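## Task

Rotate the yellow die until 3 faces up and the white die until 4 faces up, and place both entirely on the mat. At the end both must rest flat, and the remaining die must be entirely off the mat.

## Robot and tools

Robot: two UR7e-type six-joint arms, left_arm and right_arm, each with a parallel two-finger gripper. Each arm sits on a mounting plate joined to a frame behind it. Calibrated base positions: left_arm (+0.025, +0.403, +0.136) m, right_arm (-0.062, -0.448, +0.136) m, both turned very slightly about z. A camera stand stands behind the arms.

Frame: all poses, velocities and targets use the scene frame. Its origin is at table height, halfway between the nominal bases. +z is up, +x points out over the table, and left_arm is on the +y side (arm names do not match image sides). Offsets use the same axes, and a turn spins the gripper about its Hand target position. Printed positions and orientations can be wrong by a few centimetres, more at long reach.

Gripper: fingers point along the gripper's +z and close along its x. end_effector_position is the point midway between the finger pads; fingertips extend 6.8 mm past it. The housing starts 28 mm behind that point. A camera block on a post sticks out about 14 cm toward the gripper's -y and turns with it. Only objects roughly 22 to 28 mm wide can be held. The gripper is either fully open or fully closed; it reports neither finger position nor whether anything is held.

execute_actions(actions, cameras): actions is a list of actions; each action is a list of 1 to 15 rows, one row per 1/30 s step. A short action keeps repeating its final row until 15 steps pass. Every row has 14 numbers in [-1, 1]: left dx, dy, dz, rx, ry, rz, left shut, then the same seven for the right arm, always all 14 even if one arm is idle. dx..rz are offsets, not poses: they are measured from that arm's Hand target at the start of the action (every row counts from that same start, not from the previous row). Scale: 1.0 equals 0.6 m of travel or 180 degrees; rx, ry, rz form one rotation vector. Repeating the same offset in a new action moves further. Six zeros re-request the current Hand target. shut above 0.01 closes with full force; 0.01 or below opens. To leave a gripper as is, resend its last shut value (0 is an open command). Images return only when actions is empty or cameras lists names (["all"] for all).

move(target, speed, blend, stop_force, zero, blocking, cameras): target is one 14-number row (same layout and offset scale as above, counted from the Hand targets) or a list of up to 15 such rows, each still counted from the same starting Hand targets. Paths are straight; grippers turn the short way. speed is m/s, 0.002 to 3.6, default 0.25 (turning limited to twice that in rad/s), one value or one per target. blend (m) rounds corners in a list; 0 stops at each target. stop_force (N, 3 to 120, shared by both arms) ends an arm's path when its wrist sensor feels that much push against the motion; the arm then backs to just before the push but still presses a little. Do not rely on it when the gripper is turning, and omit it when moving off something the gripper presses on. In a list, give every row the same shut numbers. zero (with stop_force, default true) re-zeroes the sensor before moving. blocking=false returns after about 0.5 s while the move continues (not allowed with stop_force). A move lasts at least 0.5 s and at most 10 s and does not avoid obstacles or the other arm. Faster moves lag, overshoot and hit harder. Route around an arm's own base, not close past it. The result adds a move: line such as done, off_target, moving, held or fault, with limits notes (paced: pose clipped; held: steps withheld by a check).

wait(seconds 0 to 10, cameras): lets time pass while arms hold commands. stop(cameras): brakes a running move. zoom_image(camera, region [x0,y0,x1,y1], max 504x504 px): enlarges part of a camera's latest image. zero_wrist_force(arm): tares that arm's wrist sensor. read_manual(section): licence texts only. finished_scene(scene 1 or 2): ends the scene irreversibly; call it only once the dice rest correctly without the robot.

Cameras: cam_head_left, cam_head_right, cam_high, cam_low, cam_left_wrist, cam_right_wrist, all 672x504.

Results: per arm, end_effector_position (m), end_effector_quat_wxyz, velocities (omitted when joint velocities read within noise), Joint positions and torques, Hand target (last commanded pose after clipping; next offsets count from it), Tool commands, wrist force and torque in the gripper's own axes plus the peak since last shown, and some per-step positions for execute_actions calls. A gripper often stops short of its Hand target; if so, send the missing distance as an offset. Orientation commands are clipped to 32 degrees from the measured orientation per step. Motor HOT lines warn at 70 C; at 85 C the arm brakes for 30 to 60 s.

Avoid: dropping dice from height, letting go of moving dice, slamming, and pressing hard into the table or anything fixed. Pushing past a firm contact can trigger a fault stop: a joint torque limit (wrist joints 24.3 N m, others 130 N m) or roughly 150 N on the arm freezes that arm for 10 s. Keep the arms from touching or pressing each other, and never close one gripper on the other's fingers. Nothing may fall off or be left off the table. Loose objects can occasionally be nudged by outside pushes.

Each tool is called after "Call:" by a JSON object that holds its "api" and its "payload".

## Session

Call:
{"api": "execute_actions", "payload": {"actions": []}}

Scene clock: 0.00 s.
left_arm: end_effector_position=(+0.6576, +0.2727, +0.2180) end_effector_quat_wxyz=(+0.051, +0.920, -0.386, -0.044) | right_arm: end_effector_position=(+0.0257, +0.0316, +0.2333) end_effector_quat_wxyz=(-0.108, -0.041, +0.993, +0.017)
Joint positions: left_arm=[-0.371 -0.978 1.61 4.17 -1.67 1.99] | right_arm=[4.741 -1.83 -2.141 -0.714 1.788 -0.071]
Joint velocities: within noise
Joint torques (N m): no reading
Wrist force (N): no reading
Wrist torque (N m): no reading
Wrist force, peak (N): no reading
Hand target: left_arm +0.6576, +0.2727, +0.2180; +0.051, +0.920, -0.386, -0.044 | right_arm +0.0257, +0.0316, +0.2333; -0.108, -0.041, +0.993, +0.017
Tool commands: left_gripper/shut=+0.0 right_gripper/shut=+0.0

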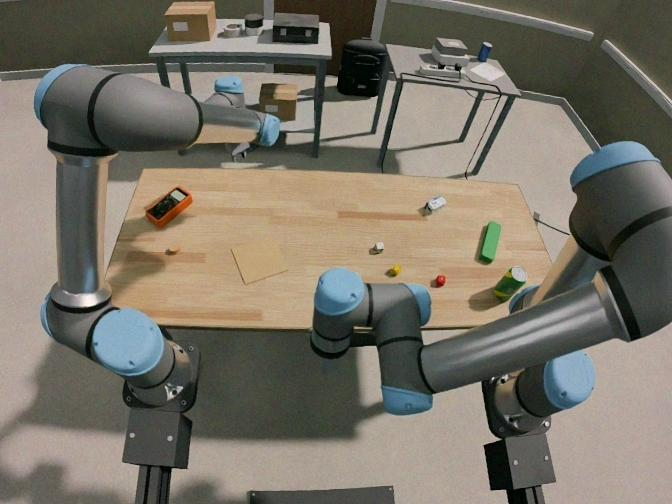

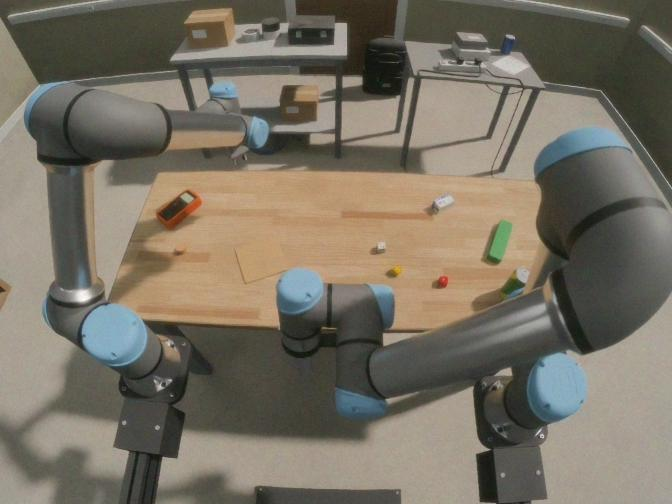

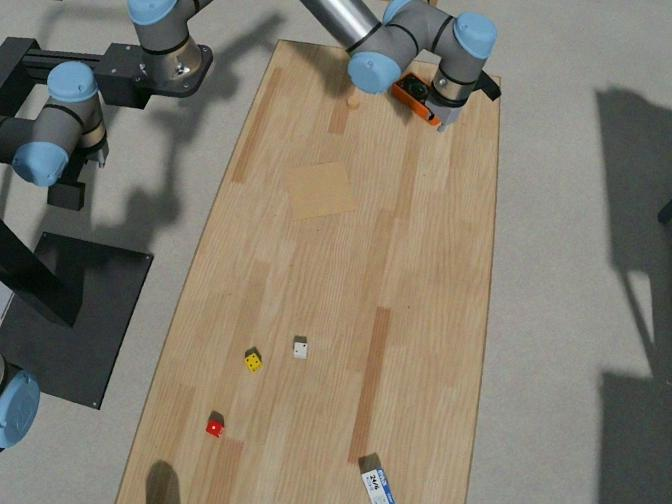

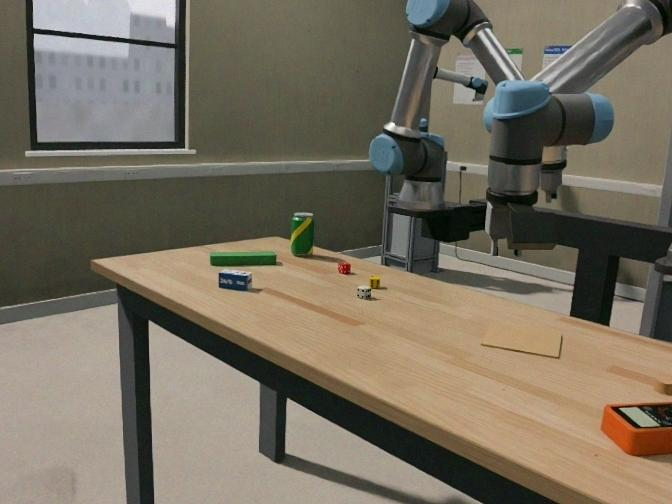

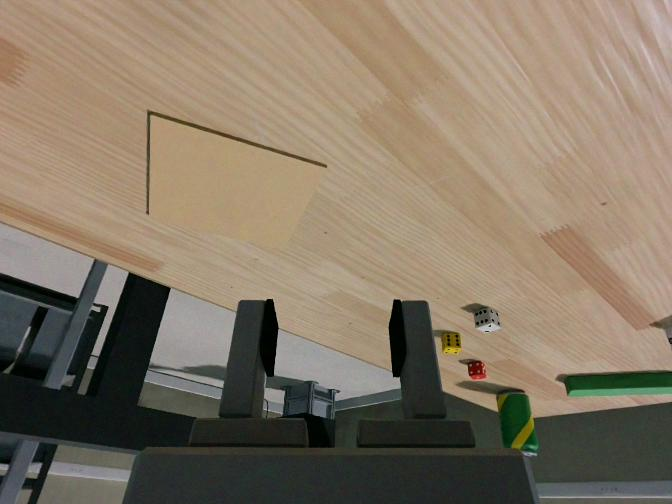

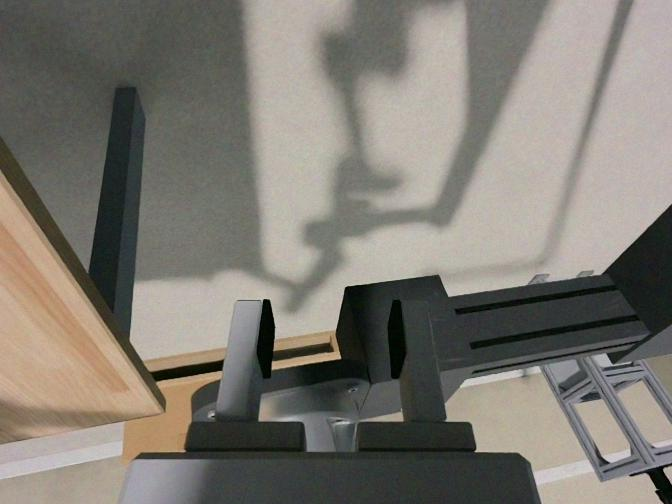

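Call:
{"api": "zoom_image", "payload": {"camera": "cam_high", "region": [190, 320, 330, 450]}}

Call:
{"api": "zoom_image", "payload": {"camera": "cam_low", "region": [320, 250, 400, 310]}}

Call:
{"api": "zoom_image", "payload": {"camera": "cam_left_wrist", "region": [430, 290, 550, 390]}}

Call:
{"api": "zoom_image", "payload": {"camera": "cam_head_left", "region": [350, 220, 470, 310]}}

Call:
{"api": "zoom_image", "payload": {"camera": "cam_head_right", "region": [350, 220, 470, 310]}}

Scaled by 3.600 from the camera's 672x504 image, which has a finer 960x720 frame.

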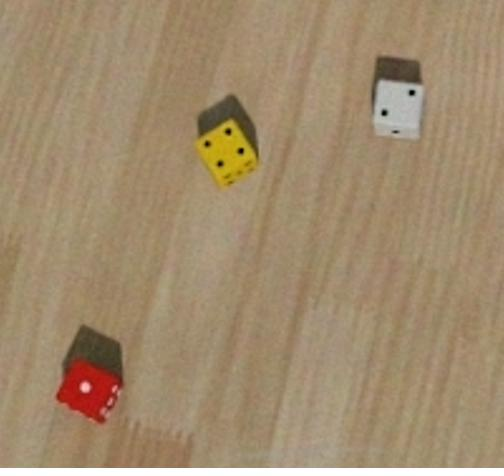

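Scaled by 6.300 from the camera's 672x504 image, which has a finer 960x720 frame.

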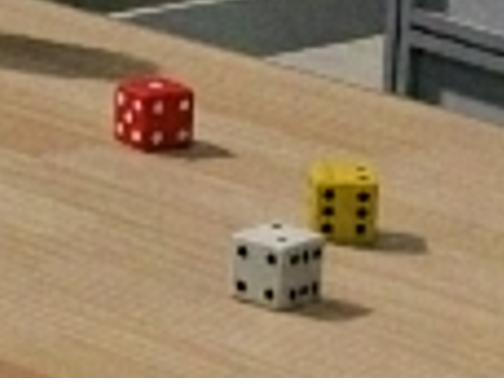

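Scaled by 4.200 from the camera's 672x504 image, which has a finer 960x720 frame.

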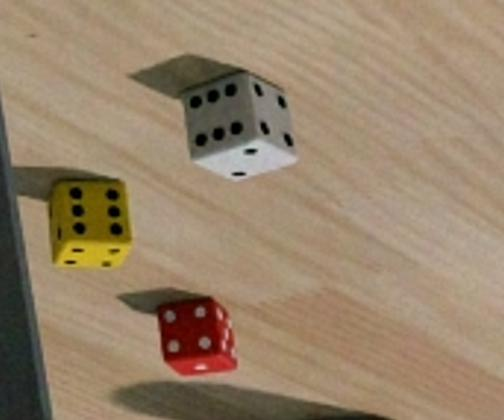

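Scaled by 4.200 from the camera's 672x504 image, which has a finer 960x720 frame.

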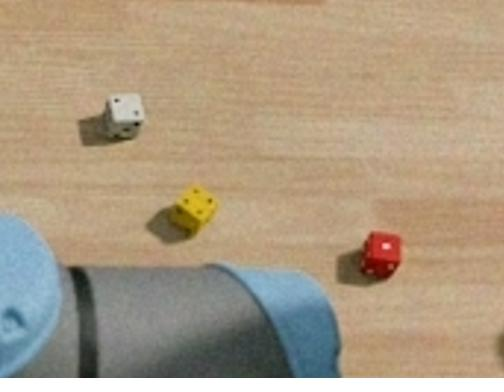

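Scaled by 4.200 from the camera's 672x504 image, which has a finer 960x720 frame.

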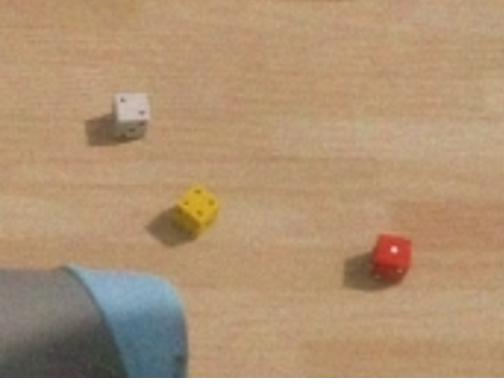

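Call:
{"api": "zoom_image", "payload": {"camera": "cam_high", "region": [380, 0, 520, 140]}}

Call:
{"api": "zoom_image", "payload": {"camera": "cam_low", "region": [430, 80, 630, 270]}}

Call:
{"api": "zoom_image", "payload": {"camera": "cam_high", "region": [270, 140, 370, 240]}}

Call:
{"api": "zoom_image", "payload": {"camera": "cam_high", "region": [235, 325, 325, 385]}}

Call:
{"api": "zoom_image", "payload": {"camera": "cam_low", "region": [350, 270, 390, 300]}}

Call:
{"api": "zoom_image", "payload": {"camera": "cam_left_wrist", "region": [430, 290, 510, 350]}}

Scaled by 3.600 from the camera's 672x504 image, which has a finer 960x720 frame.

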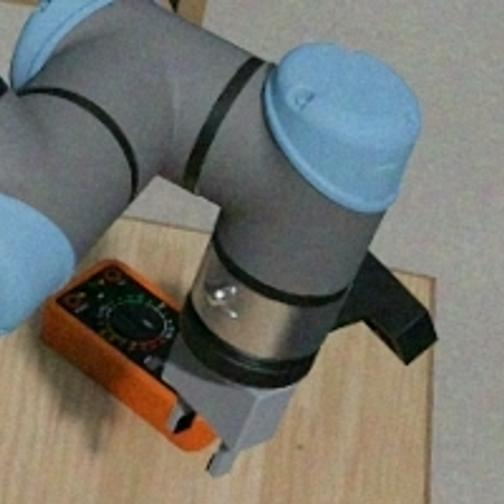

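Scaled by 2.520 from the camera's 672x504 image, which has a finer 960x720 frame.

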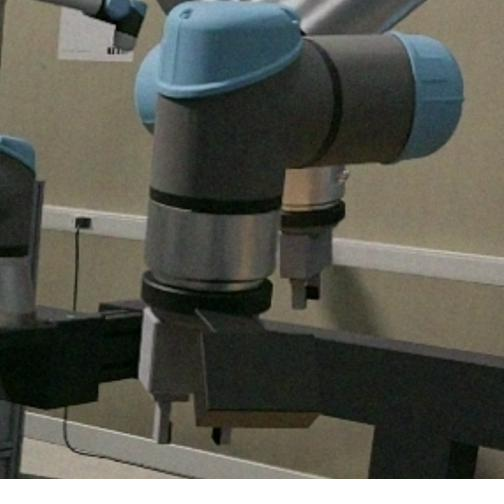

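Scaled by 5.040 from the camera's 672x504 image, which has a finer 960x720 frame.

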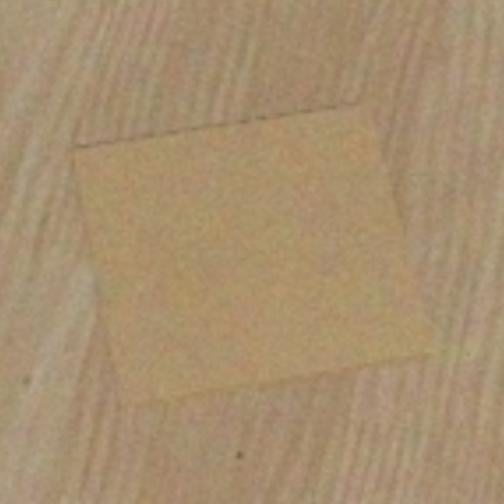

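Scaled by 5.600 from the camera's 672x504 image, which has a finer 960x720 frame.

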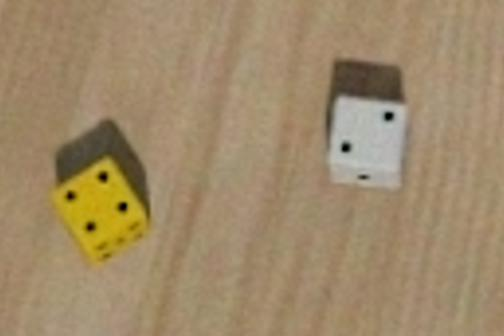

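Scaled by 12.600 from the camera's 672x504 image, which has a finer 960x720 frame.

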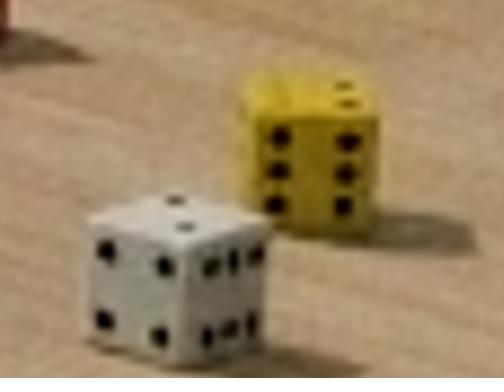

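Scaled by 6.300 from the camera's 672x504 image, which has a finer 960x720 frame.

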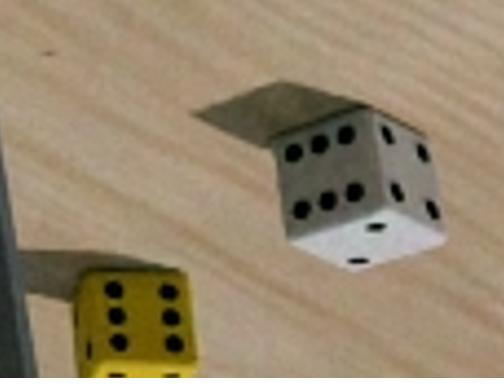

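Call:
{"api": "move", "payload": {"target": [0,0,0,0,0,0,0, 0.7738,-0.3577,-0.2222,0.0873,-0.0141,0.4872,0], "speed": 0.4, "cameras": ["cam_right_wrist","cam_high","cam_low"]}}

Scene clock: 357.13 s.
left_arm: end_effector_position=(+0.6576, +0.2727, +0.2180) end_effector_quat_wxyz=(+0.051, +0.920, -0.386, -0.044) | right_arm: end_effector_position=(+0.4899, -0.1830, +0.1000) end_effector_quat_wxyz=(+0.064, +0.728, -0.680, -0.060) end_effector_velocity=(+0.001, +0.000, +0.000) end_effector_angular_velocity=(+0.002, -0.001, +0.007)
Joint positions: left_arm=[-0.371 -0.978 1.61 4.17 -1.67 1.99] | right_arm=[3.799 -2.311 -1.727 -0.823 1.665 -2.581]
Joint velocities: left_arm=[within noise] | right_arm=[-0.002 0 0.002 0 0 -0.008]
Joint torques (N m): left_arm=[-0.18 -45.36 -21.14 -2.42 -0.1 -0.05] | right_arm=[-7.11 35.72 19.62 3.14 2.53 -1.62]
Wrist force (N): left_arm=[0.3 -0.2 0.5] | right_arm=[0.0 0.6 0.0]
Wrist torque (N m): left_arm=[-0.02 -0.02 0.00] | right_arm=[0.07 0.03 -0.02]
Wrist force, peak (N): left_arm=[-0.1 -0.2 0.6] | right_arm=[1.6 1.2 0.1]
Hand target: left_arm +0.6576, +0.2727, +0.2180; +0.051, +0.920, -0.386, -0.044 | right_arm +0.4900, -0.1830, +0.1000; +0.064, +0.728, -0.680, -0.060
Off the commanded pose: left_arm 0.000 m, 0 deg | right_arm 0.000 m, 0 deg.
move: done
camera_calibration:
cam_right_wrist: T_world_to_cam=[[0.0867031, -0.996214, 0.00631226, -0.226606], [-0.49189, -0.0372988, 0.869858, 0.164286], [-0.866329, -0.0785243, -0.493262, 0.557268], [0, 0, 0, 1]] pos_world=[0.583236, -0.175861, 0.133404]
Images, in order (width x height): cam_high 672x504, cam_low 672x504, cam_right_wrist 672x504.

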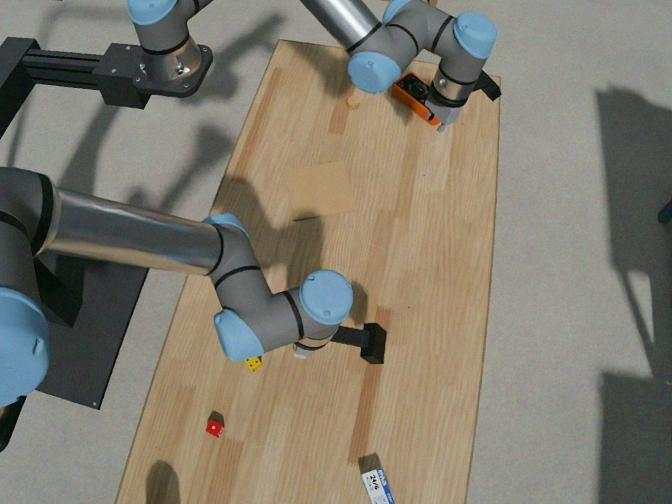

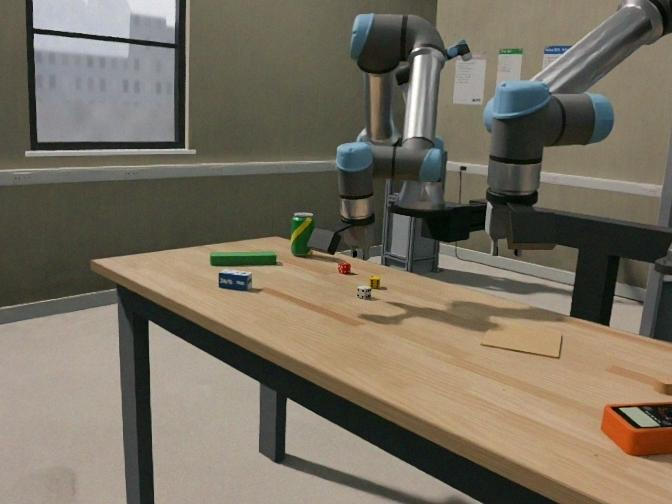

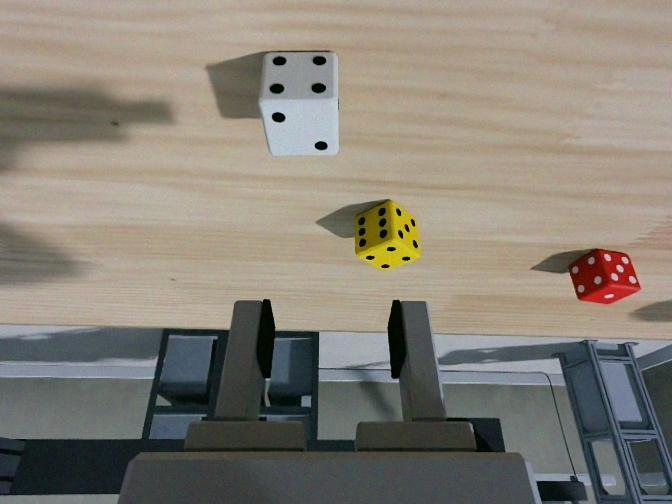

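Call:
{"api": "zoom_image", "payload": {"camera": "cam_right_wrist", "region": [200, 40, 350, 170]}}

Call:
{"api": "zoom_image", "payload": {"camera": "cam_right_wrist", "region": [220, 280, 450, 440]}}

Scaled by 3.360 from the camera's 672x504 image, which has a finer 960x720 frame.

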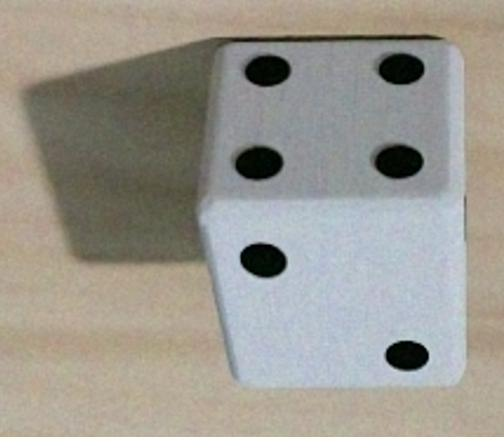

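Scaled by 2.191 from the camera's 672x504 image, which has a finer 960x720 frame.

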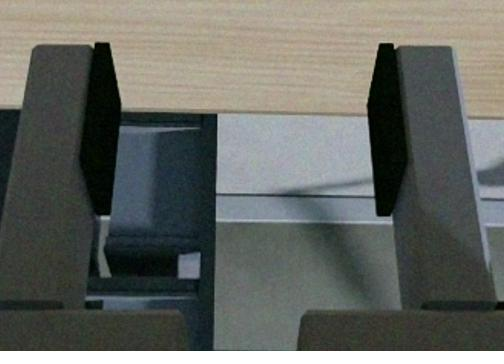

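Call:
{"api": "move", "payload": {"target": [0,0,0,0,0,0,0, 0.0280,0.0193,-0.0332,-0.0053,0.0664,0.0066,0], "speed": 0.15, "cameras": ["cam_right_wrist"]}}

Call:
{"api": "zoom_image", "payload": {"camera": "cam_right_wrist", "region": [230, 80, 430, 330]}}

Scene clock: 442.97 s.
left_arm: end_effector_position=(+0.6576, +0.2727, +0.2180) end_effector_quat_wxyz=(+0.051, +0.920, -0.386, -0.044) | right_arm: end_effector_position=(+0.5068, -0.1715, +0.0801) end_effector_quat_wxyz=(+0.141, +0.725, -0.662, -0.129)
Joint positions: left_arm=[-0.371 -0.978 1.61 4.17 -1.67 1.99] | right_arm=[3.769 -2.431 -1.514 -1.105 1.758 -2.657]
Joint torques (N m): left_arm=[-0.81 -46.29 -21.32 -2.43 0.03 -0.17] | right_arm=[7.69 40.79 19.47 0.19 -2.36 1.67]
Wrist force (N): left_arm=[0.1 0.0 0.3] | right_arm=[-0.2 0.2 0.1]
Wrist torque (N m): left_arm=[0.00 -0.01 0.00] | right_arm=[0.06 0.04 -0.03]
Wrist force, peak (N): left_arm=[-0.1 -0.2 0.6] | right_arm=[-0.4 -0.5 0.4]
Hand target: left_arm +0.6576, +0.2727, +0.2180; +0.051, +0.920, -0.386, -0.044 | right_arm +0.5068, -0.1715, +0.0801; +0.141, +0.725, -0.662, -0.129
Off the commanded pose: left_arm 0.000 m, 0 deg | right_arm 0.000 m, 0 deg.
move: done
camera_calibration:
cam_right_wrist: T_world_to_cam=[[0.10839, -0.994106, 0.00228398, -0.226789], [-0.300348, -0.0305575, 0.95334, 0.0877402], [-0.947651, -0.104019, -0.30189, 0.584478], [0, 0, 0, 1]] pos_world=[0.604815, -0.161975, 0.09332]
Images, in order (width x height): cam_right_wrist 672x504.

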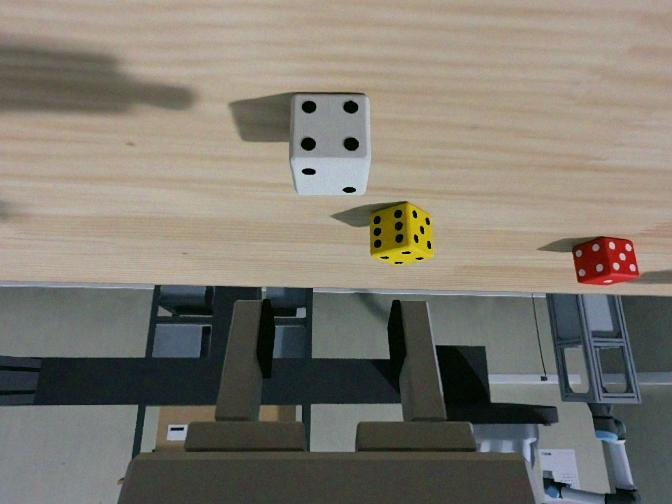

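Scaled by 2.016 from the camera's 672x504 image, which has a finer 960x720 frame.

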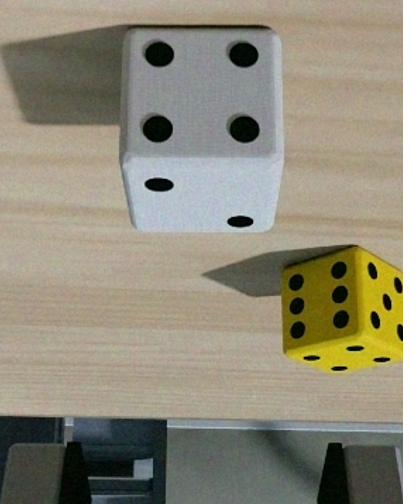

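Call:
{"api": "move", "payload": {"target": [0,0,0,0,0,0,0, -0.0477,-0.0040,-0.1082,0,0,0.0056,0], "speed": 0.06, "stop_force": 8, "cameras": ["cam_right_wrist","cam_low"]}}

Call:
{"api": "zoom_image", "payload": {"camera": "cam_right_wrist", "region": [220, 220, 450, 450]}}

Call:
{"api": "zoom_image", "payload": {"camera": "cam_low", "region": [320, 220, 420, 320]}}

Scene clock: 477.20 s.
left_arm: end_effector_position=(+0.6576, +0.2727, +0.2180) end_effector_quat_wxyz=(+0.051, +0.920, -0.386, -0.044) | right_arm: end_effector_position=(+0.4782, -0.1739, +0.0152) end_effector_quat_wxyz=(+0.142, +0.730, -0.656, -0.128)
Joint positions: left_arm=[-0.371 -0.978 1.61 4.17 -1.67 1.99] | right_arm=[3.793 -2.509 -1.594 -0.947 1.76 -2.652]
Joint torques (N m): left_arm=[-0.41 -45.74 -20.83 -2.57 0.01 -0.54] | right_arm=[-8.75 52.46 19.57 3.38 1.14 -1.47]
Wrist force (N): left_arm=[-0.1 -0.1 0.4] | right_arm=[-0.4 0.0 0.2]
Wrist torque (N m): left_arm=[-0.01 0.01 0.00] | right_arm=[0.04 0.06 -0.06]
Wrist force, peak (N): left_arm=[0.0 -0.6 0.5] | right_arm=[-0.2 0.1 0.6]
Hand target: left_arm +0.6576, +0.2727, +0.2180; +0.051, +0.920, -0.386, -0.044 | right_arm +0.4782, -0.1739, +0.0152; +0.142, +0.730, -0.656, -0.128
Off the commanded pose: left_arm 0.000 m, 0 deg | right_arm 0.000 m, 0 deg.
move: done
camera_calibration:
cam_right_wrist: T_world_to_cam=[[0.125934, -0.992036, 0.00242446, -0.233927], [-0.299687, -0.0357138, 0.953369, 0.139814], [-0.945689, -0.120788, -0.301798, 0.533625], [0, 0, 0, 1]] pos_world=[0.576003, -0.162615, 0.0283201]
Images, in order (width x height): cam_low 672x504, cam_right_wrist 672x504.

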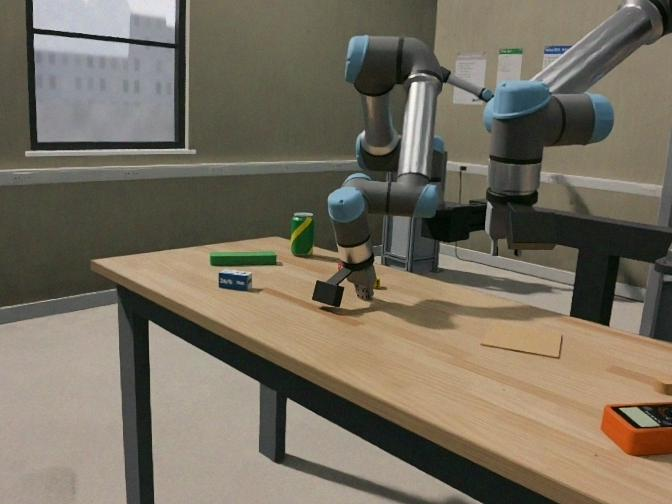

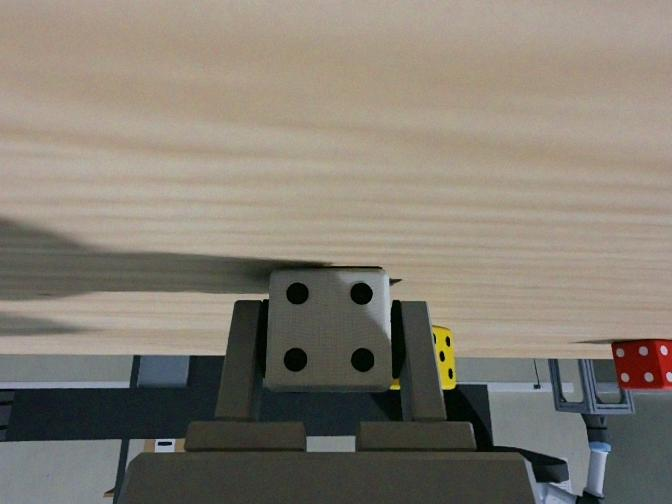

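Scaled by 2.191 from the camera's 672x504 image, which has a finer 960x720 frame.

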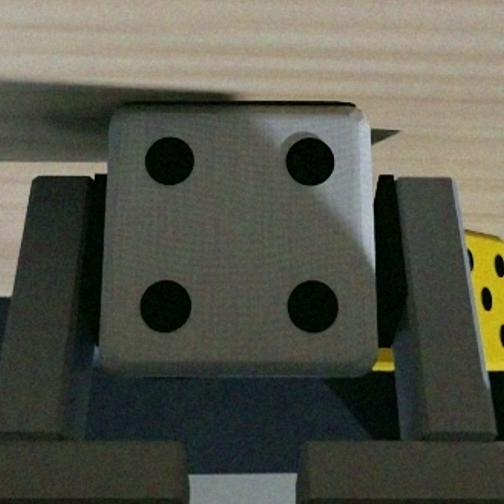

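Scaled by 5.040 from the camera's 672x504 image, which has a finer 960x720 frame.

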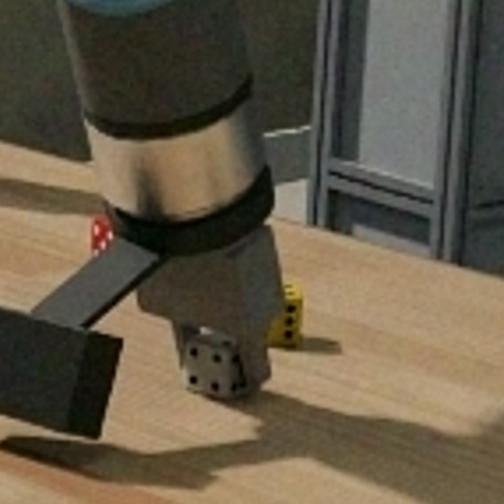

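Call:
{"api": "execute_actions", "payload": {"actions": [[[0,0,0,0,0,0,0, 0,0,0,0,0,0,1]]], "cameras": ["cam_right_wrist"]}}

Call:
{"api": "zoom_image", "payload": {"camera": "cam_right_wrist", "region": [220, 220, 450, 450]}}

Scene clock: 485.57 s.
left_arm: end_effector_position=(+0.6576, +0.2727, +0.2180) end_effector_quat_wxyz=(+0.051, +0.920, -0.386, -0.044) | right_arm: end_effector_position=(+0.4782, -0.1739, +0.0152) end_effector_quat_wxyz=(+0.142, +0.730, -0.656, -0.128)
Joint positions: left_arm=[-0.371 -0.978 1.61 4.17 -1.67 1.99] | right_arm=[3.793 -2.509 -1.594 -0.947 1.76 -2.652]
Joint torques (N m): left_arm=[-0.61 -45.72 -20.67 -2.48 -0.09 -0.35] | right_arm=[-8.29 50.2 19.37 3.06 -2.12 -1.66]
Wrist force (N): left_arm=[0.0 0.1 0.1] | right_arm=[0.1 0.0 0.0]
Wrist torque (N m): left_arm=[0.01 0.00 0.00] | right_arm=[0.05 0.02 -0.06]
Wrist force, peak (N): left_arm=[-0.3 -0.5 0.4] | right_arm=[-0.4 0.0 0.3]
Hand target: left_arm +0.6576, +0.2727, +0.2180; +0.051, +0.920, -0.386, -0.044 | right_arm +0.4782, -0.1739, +0.0152; +0.142, +0.730, -0.656, -0.128
Off the commanded pose: left_arm 0.000 m, 0 deg | right_arm 0.000 m, 0 deg.
Step readings (end_effector_position of left_arm | right_arm):
0: (+0.6576, +0.2727, +0.2180) | (+0.4782, -0.1739, +0.0152)
1: (+0.6576, +0.2727, +0.2180) | (+0.4782, -0.1739, +0.0152)
2: (+0.6576, +0.2727, +0.2180) | (+0.4782, -0.1739, +0.0152)
4: (+0.6576, +0.2727, +0.2180) | (+0.4782, -0.1739, +0.0152)
8: (+0.6576, +0.2727, +0.2180) | (+0.4782, -0.1739, +0.0152)
15: (+0.6576, +0.2727, +0.2180) | (+0.4782, -0.1739, +0.0152)
camera_calibration:
cam_right_wrist: T_world_to_cam=[[0.12593, -0.992036, 0.00243553, -0.233925], [-0.299689, -0.0357022, 0.953369, 0.139816], [-0.945689, -0.120788, -0.301798, 0.533625], [0, 0, 0, 1]] pos_world=[0.576003, -0.162615, 0.0283201]
Images, in order (width x height): cam_right_wrist 672x504.

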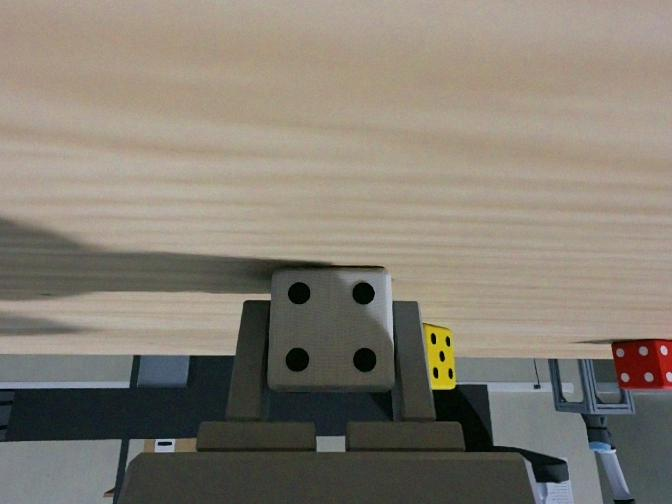

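Scaled by 2.191 from the camera's 672x504 image, which has a finer 960x720 frame.

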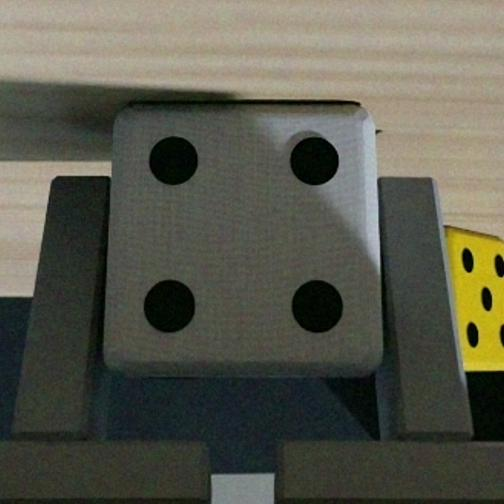

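Call:
{"api": "move", "payload": {"target": [[0,0,0,0,0,0,0, 0,0,0.1583,0,0,0,1],[0,0,0,0,0,0,0, -0.0303,0.2565,0.2580,0.1499,-0.0427,0.7430,1],[0,0,0,0,0,0,0, -0.1245,0.6680,0.1163,0.5845,-0.1664,0.5630,1]], "speed": [0.15,0.4,0.35], "blend": [0.03,0.03,0], "cameras": ["all"]}}

Scene clock: 554.27 s.
left_arm: end_effector_position=(+0.6576, +0.2727, +0.2180) end_effector_quat_wxyz=(+0.051, +0.920, -0.386, -0.044) | right_arm: end_effector_position=(+0.4034, +0.2269, +0.0849) end_effector_quat_wxyz=(-0.502, +0.745, +0.363, -0.246)
Joint positions: left_arm=[-0.371 -0.978 1.61 4.17 -1.67 1.99] | right_arm=[4.073 -2.895 -0.92 -0.894 2.757 -4.707]
Joint torques (N m): left_arm=[-0.21 -46.75 -21.66 -2.55 -0.01 -0.71] | right_arm=[-8.05 48.7 22.28 0.6 3.81 -1.41]
Wrist force (N): left_arm=[0.0 -0.1 0.3] | right_arm=[-0.1 0.6 -0.6]
Wrist torque (N m): left_arm=[0.00 0.00 -0.01] | right_arm=[-0.04 0.01 0.09]
Wrist force, peak (N): left_arm=[0.0 -0.3 0.6] | right_arm=[0.1 -0.4 1.8]
Hand target: left_arm +0.6576, +0.2727, +0.2180; +0.051, +0.920, -0.386, -0.044 | right_arm +0.4035, +0.2269, +0.0849; -0.502, +0.745, +0.363, -0.246
Off the commanded pose: left_arm 0.000 m, 0 deg | right_arm 0.000 m, 0 deg.
move: done
camera_calibration:
cam_right_wrist: T_world_to_cam=[[0.617567, 0.786321, 0.0175951, -0.43022], [0.753121, -0.584746, -0.301464, -0.128367], [-0.226759, 0.199426, -0.953315, 0.225026], [0, 0, 0, 1]] pos_world=[0.413392, 0.218353, 0.183392]

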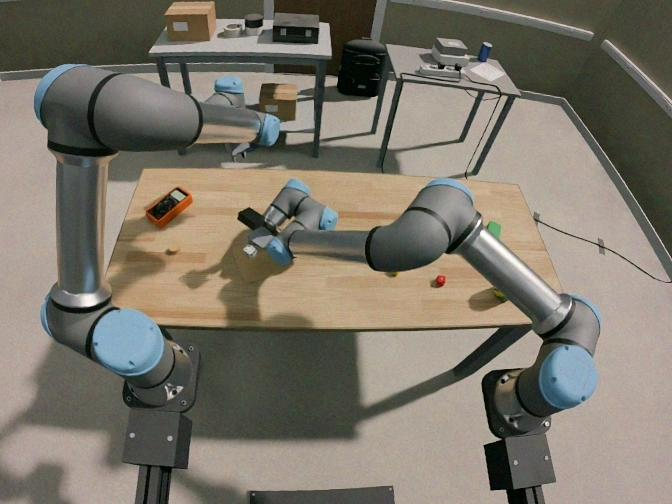

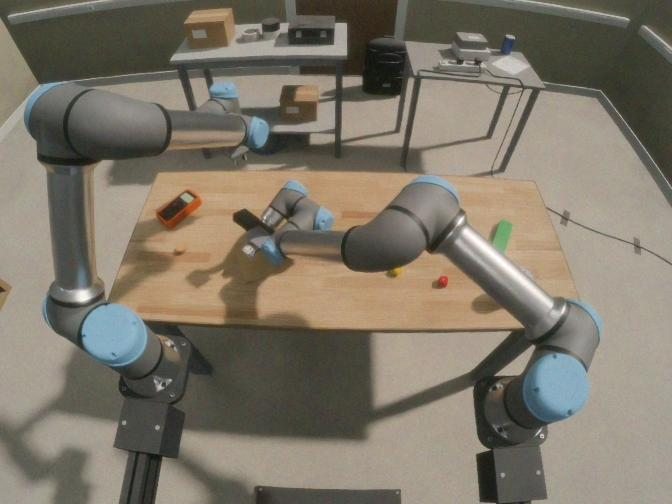

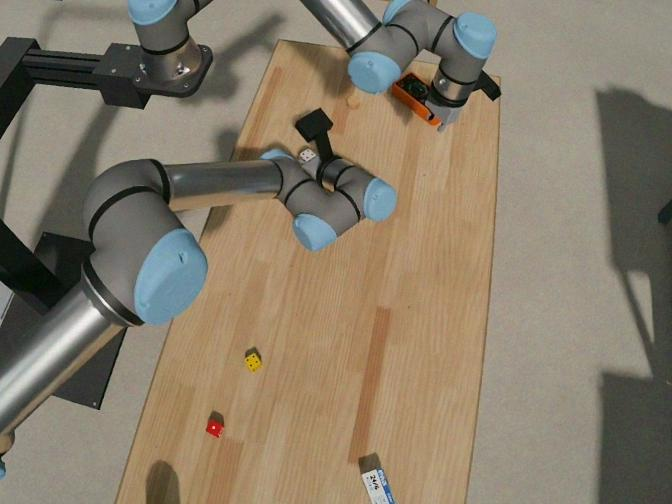

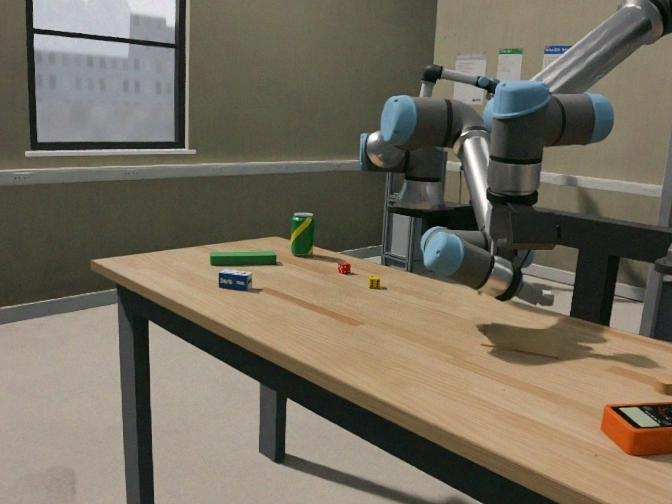

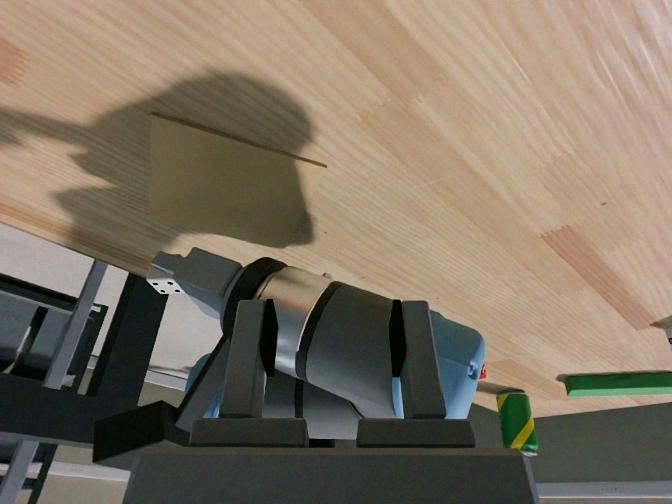

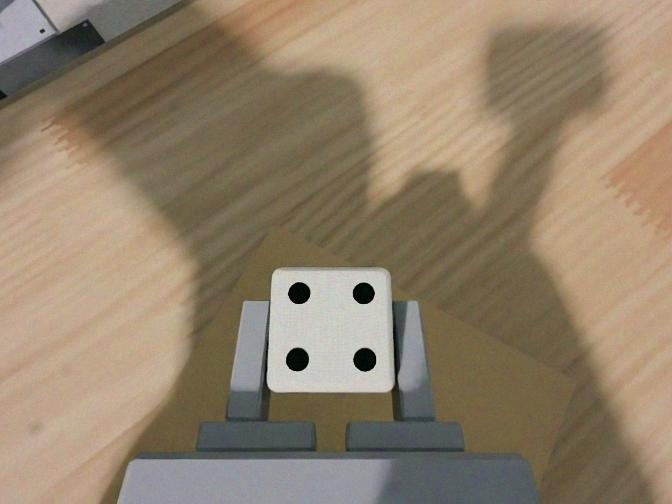

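Call:
{"api": "move", "payload": {"target": [0,0,0,0,0,0,0, 0.0335,0.0173,-0.0915,0,0,0,1], "speed": 0.1, "stop_force": 12, "cameras": ["cam_right_wrist","cam_low","cam_high"]}}

Call:
{"api": "zoom_image", "payload": {"camera": "cam_low", "region": [440, 240, 600, 380]}}

Scene clock: 579.67 s.
left_arm: end_effector_position=(+0.6576, +0.2727, +0.2180) end_effector_quat_wxyz=(+0.051, +0.920, -0.386, -0.044) | right_arm: end_effector_position=(+0.4236, +0.2373, +0.0300) end_effector_quat_wxyz=(-0.502, +0.745, +0.363, -0.246)
Joint positions: left_arm=[-0.371 -0.978 1.61 4.17 -1.67 1.99] | right_arm=[4.062 -3.054 -0.715 -0.968 2.757 -4.737]
Joint torques (N m): left_arm=[-0.5 -46.08 -22.08 -2.46 -0.12 -0.97] | right_arm=[7.29 50.57 24.49 3.61 3.98 2.27]
Wrist force (N): left_arm=[-0.1 0.0 0.2] | right_arm=[0.0 0.4 -0.5]
Wrist torque (N m): left_arm=[0.00 0.01 0.00] | right_arm=[-0.06 -0.01 0.11]
Wrist force, peak (N): left_arm=[-0.2 -0.2 0.7] | right_arm=[0.1 1.6 -0.4]
Hand target: left_arm +0.6576, +0.2727, +0.2180; +0.051, +0.920, -0.386, -0.044 | right_arm +0.4236, +0.2373, +0.0300; -0.502, +0.745, +0.363, -0.246
Off the commanded pose: left_arm 0.000 m, 0 deg | right_arm 0.000 m, 0 deg.
move: done
camera_calibration:
cam_right_wrist: T_world_to_cam=[[0.617626, 0.786275, 0.0176088, -0.449923], [0.753012, -0.58474, -0.301749, -0.153966], [-0.226961, 0.199627, -0.953225, 0.175224], [0, 0, 0, 1]] pos_world=[0.433592, 0.228753, 0.128491]
Images, in order (width x height): cam_high 672x504, cam_low 672x504, cam_right_wrist 672x504.

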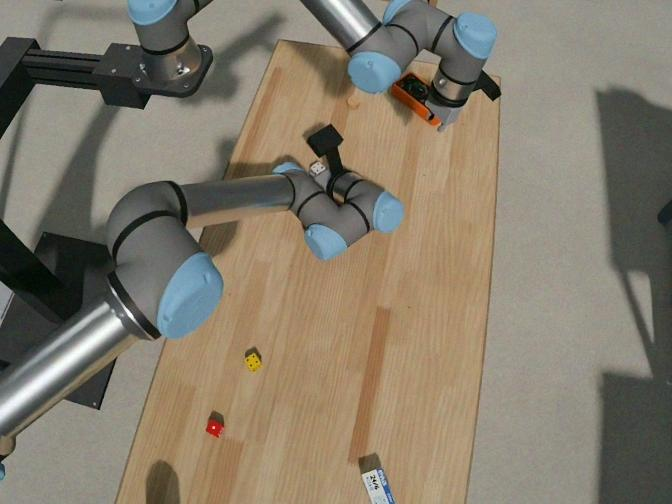

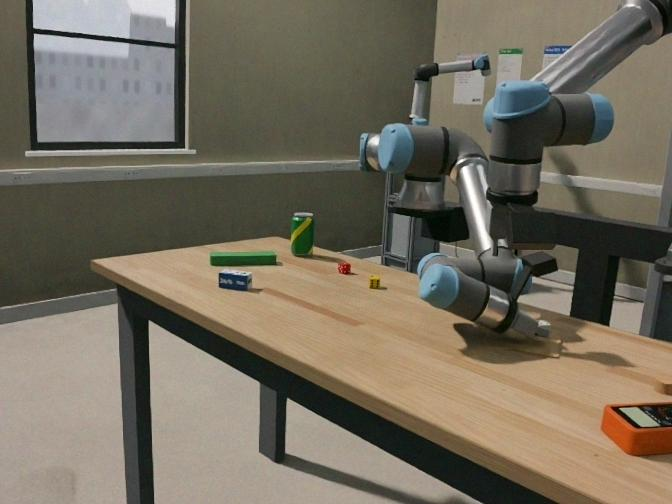

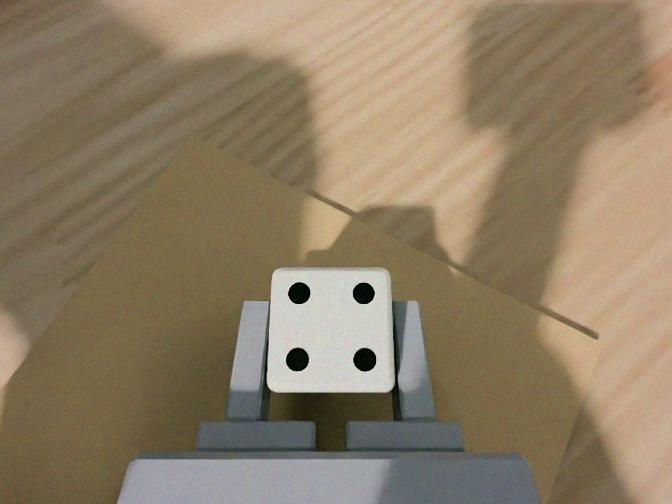

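Scaled by 3.150 from the camera's 672x504 image, which has a finer 960x720 frame.

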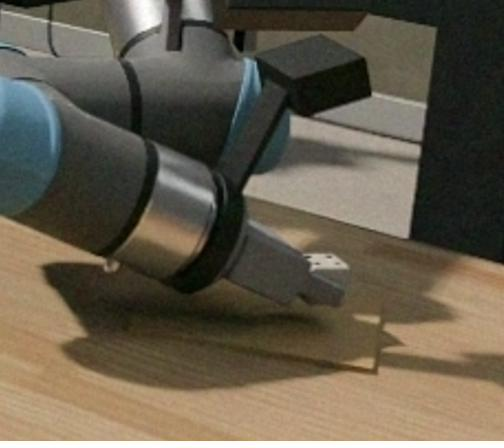

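Call:
{"api": "move", "payload": {"target": [0,0,0,0,0,0,0, 0,0,-0.0367,0,0,0,1], "speed": 0.01, "stop_force": 4, "cameras": ["cam_right_wrist","cam_low"]}}

Call:
{"api": "zoom_image", "payload": {"camera": "cam_low", "region": [480, 280, 580, 370]}}

Scene clock: 595.20 s.
left_arm: end_effector_position=(+0.6576, +0.2727, +0.2180) end_effector_quat_wxyz=(+0.051, +0.920, -0.386, -0.044) | right_arm: end_effector_position=(+0.4236, +0.2373, +0.0164) end_effector_quat_wxyz=(-0.502, +0.745, +0.363, -0.246)
Joint positions: left_arm=[-0.371 -0.978 1.61 4.17 -1.67 1.99] | right_arm=[4.062 -3.083 -0.69 -0.964 2.757 -4.737]
Joint torques (N m): left_arm=[-0.31 -45.73 -23 -2.42 -0.11 -1.28] | right_arm=[6.64 63.41 10.33 0.24 -1.89 2.14]
Wrist force (N): left_arm=[-0.1 0.0 0.5] | right_arm=[0.5 -1.0 -1.3]
Wrist torque (N m): left_arm=[0.01 0.02 -0.01] | right_arm=[-0.09 -0.01 0.10]
Wrist force, peak (N): left_arm=[0.0 0.0 0.7] | right_arm=[-3.3 -10.1 -5.3]
Hand target: left_arm +0.6576, +0.2727, +0.2180; +0.051, +0.920, -0.386, -0.044 | right_arm +0.4236, +0.2373, +0.0164; -0.502, +0.745, +0.363, -0.246 (not the last commanded pose)
Off the commanded pose: left_arm 0.000 m, 0 deg | right_arm 0.008 m, 0 deg.
move: contact (right_arm)
camera_calibration:
cam_right_wrist: T_world_to_cam=[[0.617626, 0.786275, 0.0176088, -0.449682], [0.753012, -0.58474, -0.301749, -0.1581], [-0.226961, 0.199627, -0.953225, 0.162165], [0, 0, 0, 1]] pos_world=[0.433592, 0.228753, 0.114791]
Images, in order (width x height): cam_low 672x504, cam_right_wrist 672x504.

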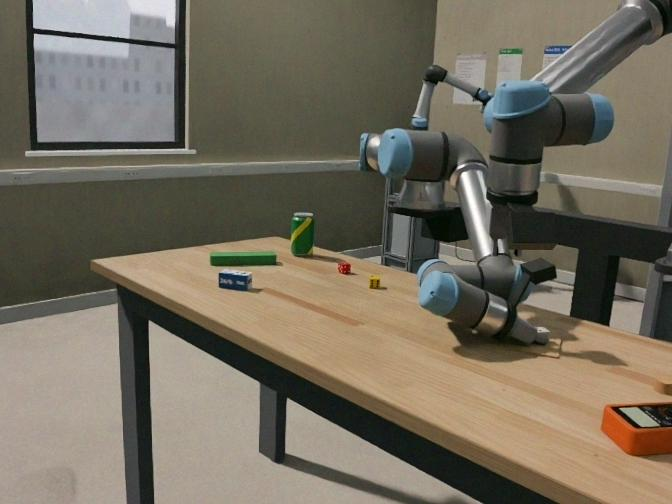

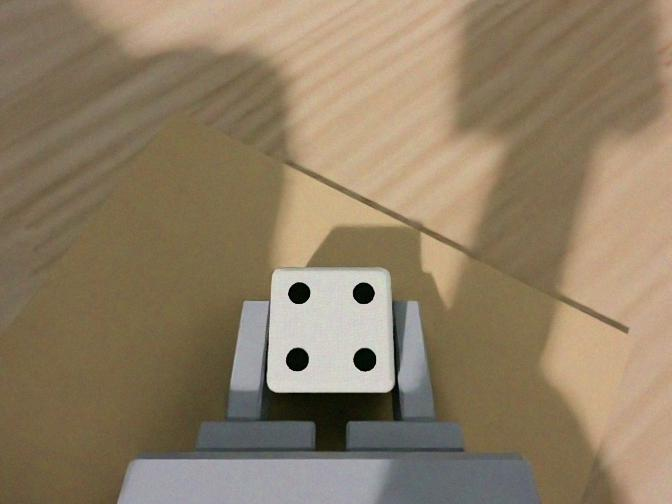

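Scaled by 5.040 from the camera's 672x504 image, which has a finer 960x720 frame.

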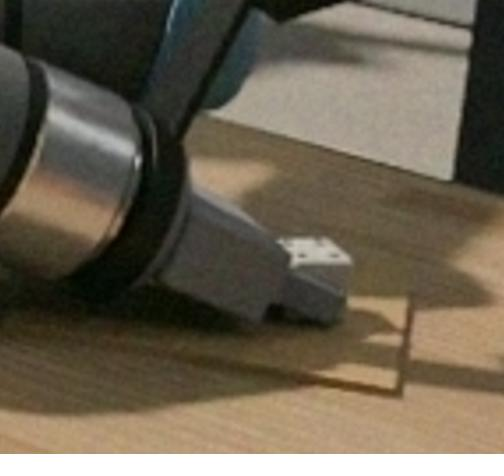

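Call:
{"api": "execute_actions", "payload": {"actions": [[[0,0,0,0,0,0,0, 0,0,0,0,0,0,0]]], "cameras": ["cam_right_wrist"]}}

Call:
{"api": "zoom_image", "payload": {"camera": "cam_right_wrist", "region": [220, 220, 450, 450]}}

Scene clock: 605.37 s.
left_arm: end_effector_position=(+0.6576, +0.2727, +0.2180) end_effector_quat_wxyz=(+0.051, +0.920, -0.386, -0.044) | right_arm: end_effector_position=(+0.4236, +0.2373, +0.0164) end_effector_quat_wxyz=(-0.502, +0.745, +0.363, -0.246)
Joint positions: left_arm=[-0.371 -0.978 1.61 4.17 -1.67 1.99] | right_arm=[4.062 -3.083 -0.69 -0.964 2.757 -4.737]
Joint torques (N m): left_arm=[-0.42 -47.45 -22.64 -2.47 0.06 -1.4] | right_arm=[5.44 62.8 11.98 0.94 -1.5 1.46]
Wrist force (N): left_arm=[0.0 -0.2 0.6] | right_arm=[0.1 0.2 -0.8]
Wrist torque (N m): left_arm=[-0.02 0.00 0.00] | right_arm=[-0.07 -0.02 0.12]
Wrist force, peak (N): left_arm=[0.0 -0.3 0.6] | right_arm=[0.3 -1.2 -1.0]
Hand target: left_arm +0.6576, +0.2727, +0.2180; +0.051, +0.920, -0.386, -0.044 | right_arm +0.4236, +0.2373, +0.0164; -0.502, +0.745, +0.363, -0.246
Off the commanded pose: left_arm 0.000 m, 0 deg | right_arm 0.000 m, 0 deg.
Step readings (end_effector_position of left_arm | right_arm):
0: (+0.6576, +0.2727, +0.2180) | (+0.4236, +0.2373, +0.0164)
1: (+0.6576, +0.2727, +0.2180) | (+0.4236, +0.2373, +0.0164)
2: (+0.6576, +0.2727, +0.2180) | (+0.4236, +0.2373, +0.0164)
4: (+0.6576, +0.2727, +0.2180) | (+0.4236, +0.2373, +0.0164)
8: (+0.6576, +0.2727, +0.2180) | (+0.4236, +0.2373, +0.0164)
15: (+0.6576, +0.2727, +0.2180) | (+0.4236, +0.2373, +0.0164)
camera_calibration:
cam_right_wrist: T_world_to_cam=[[0.617625, 0.786276, 0.017609, -0.449683], [0.753013, -0.584739, -0.301749, -0.158071], [-0.226961, 0.199627, -0.953225, 0.16226], [0, 0, 0, 1]] pos_world=[0.433592, 0.228753, 0.114891]
Images, in order (width x height): cam_right_wrist 672x504.

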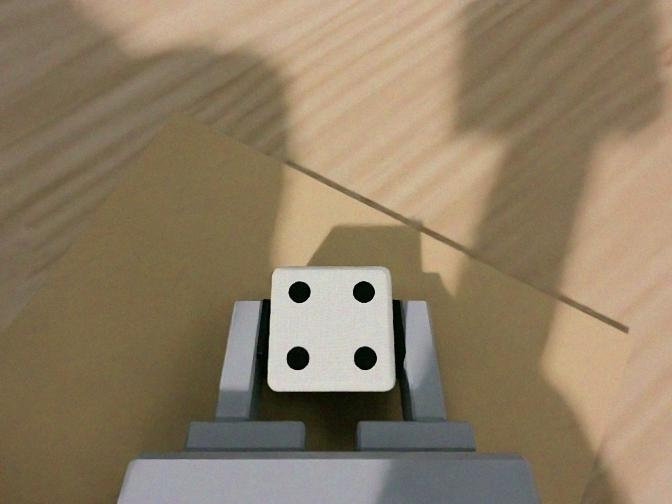

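Scaled by 2.191 from the camera's 672x504 image, which has a finer 960x720 frame.

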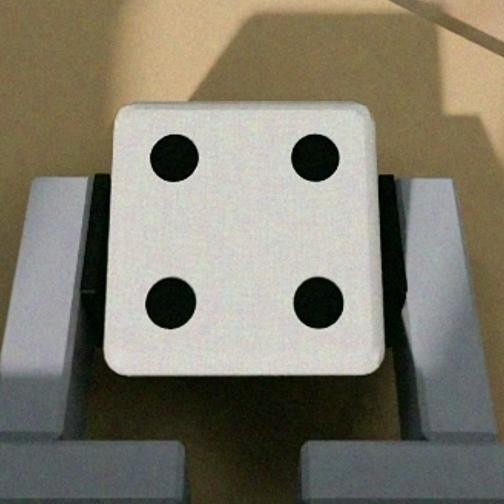

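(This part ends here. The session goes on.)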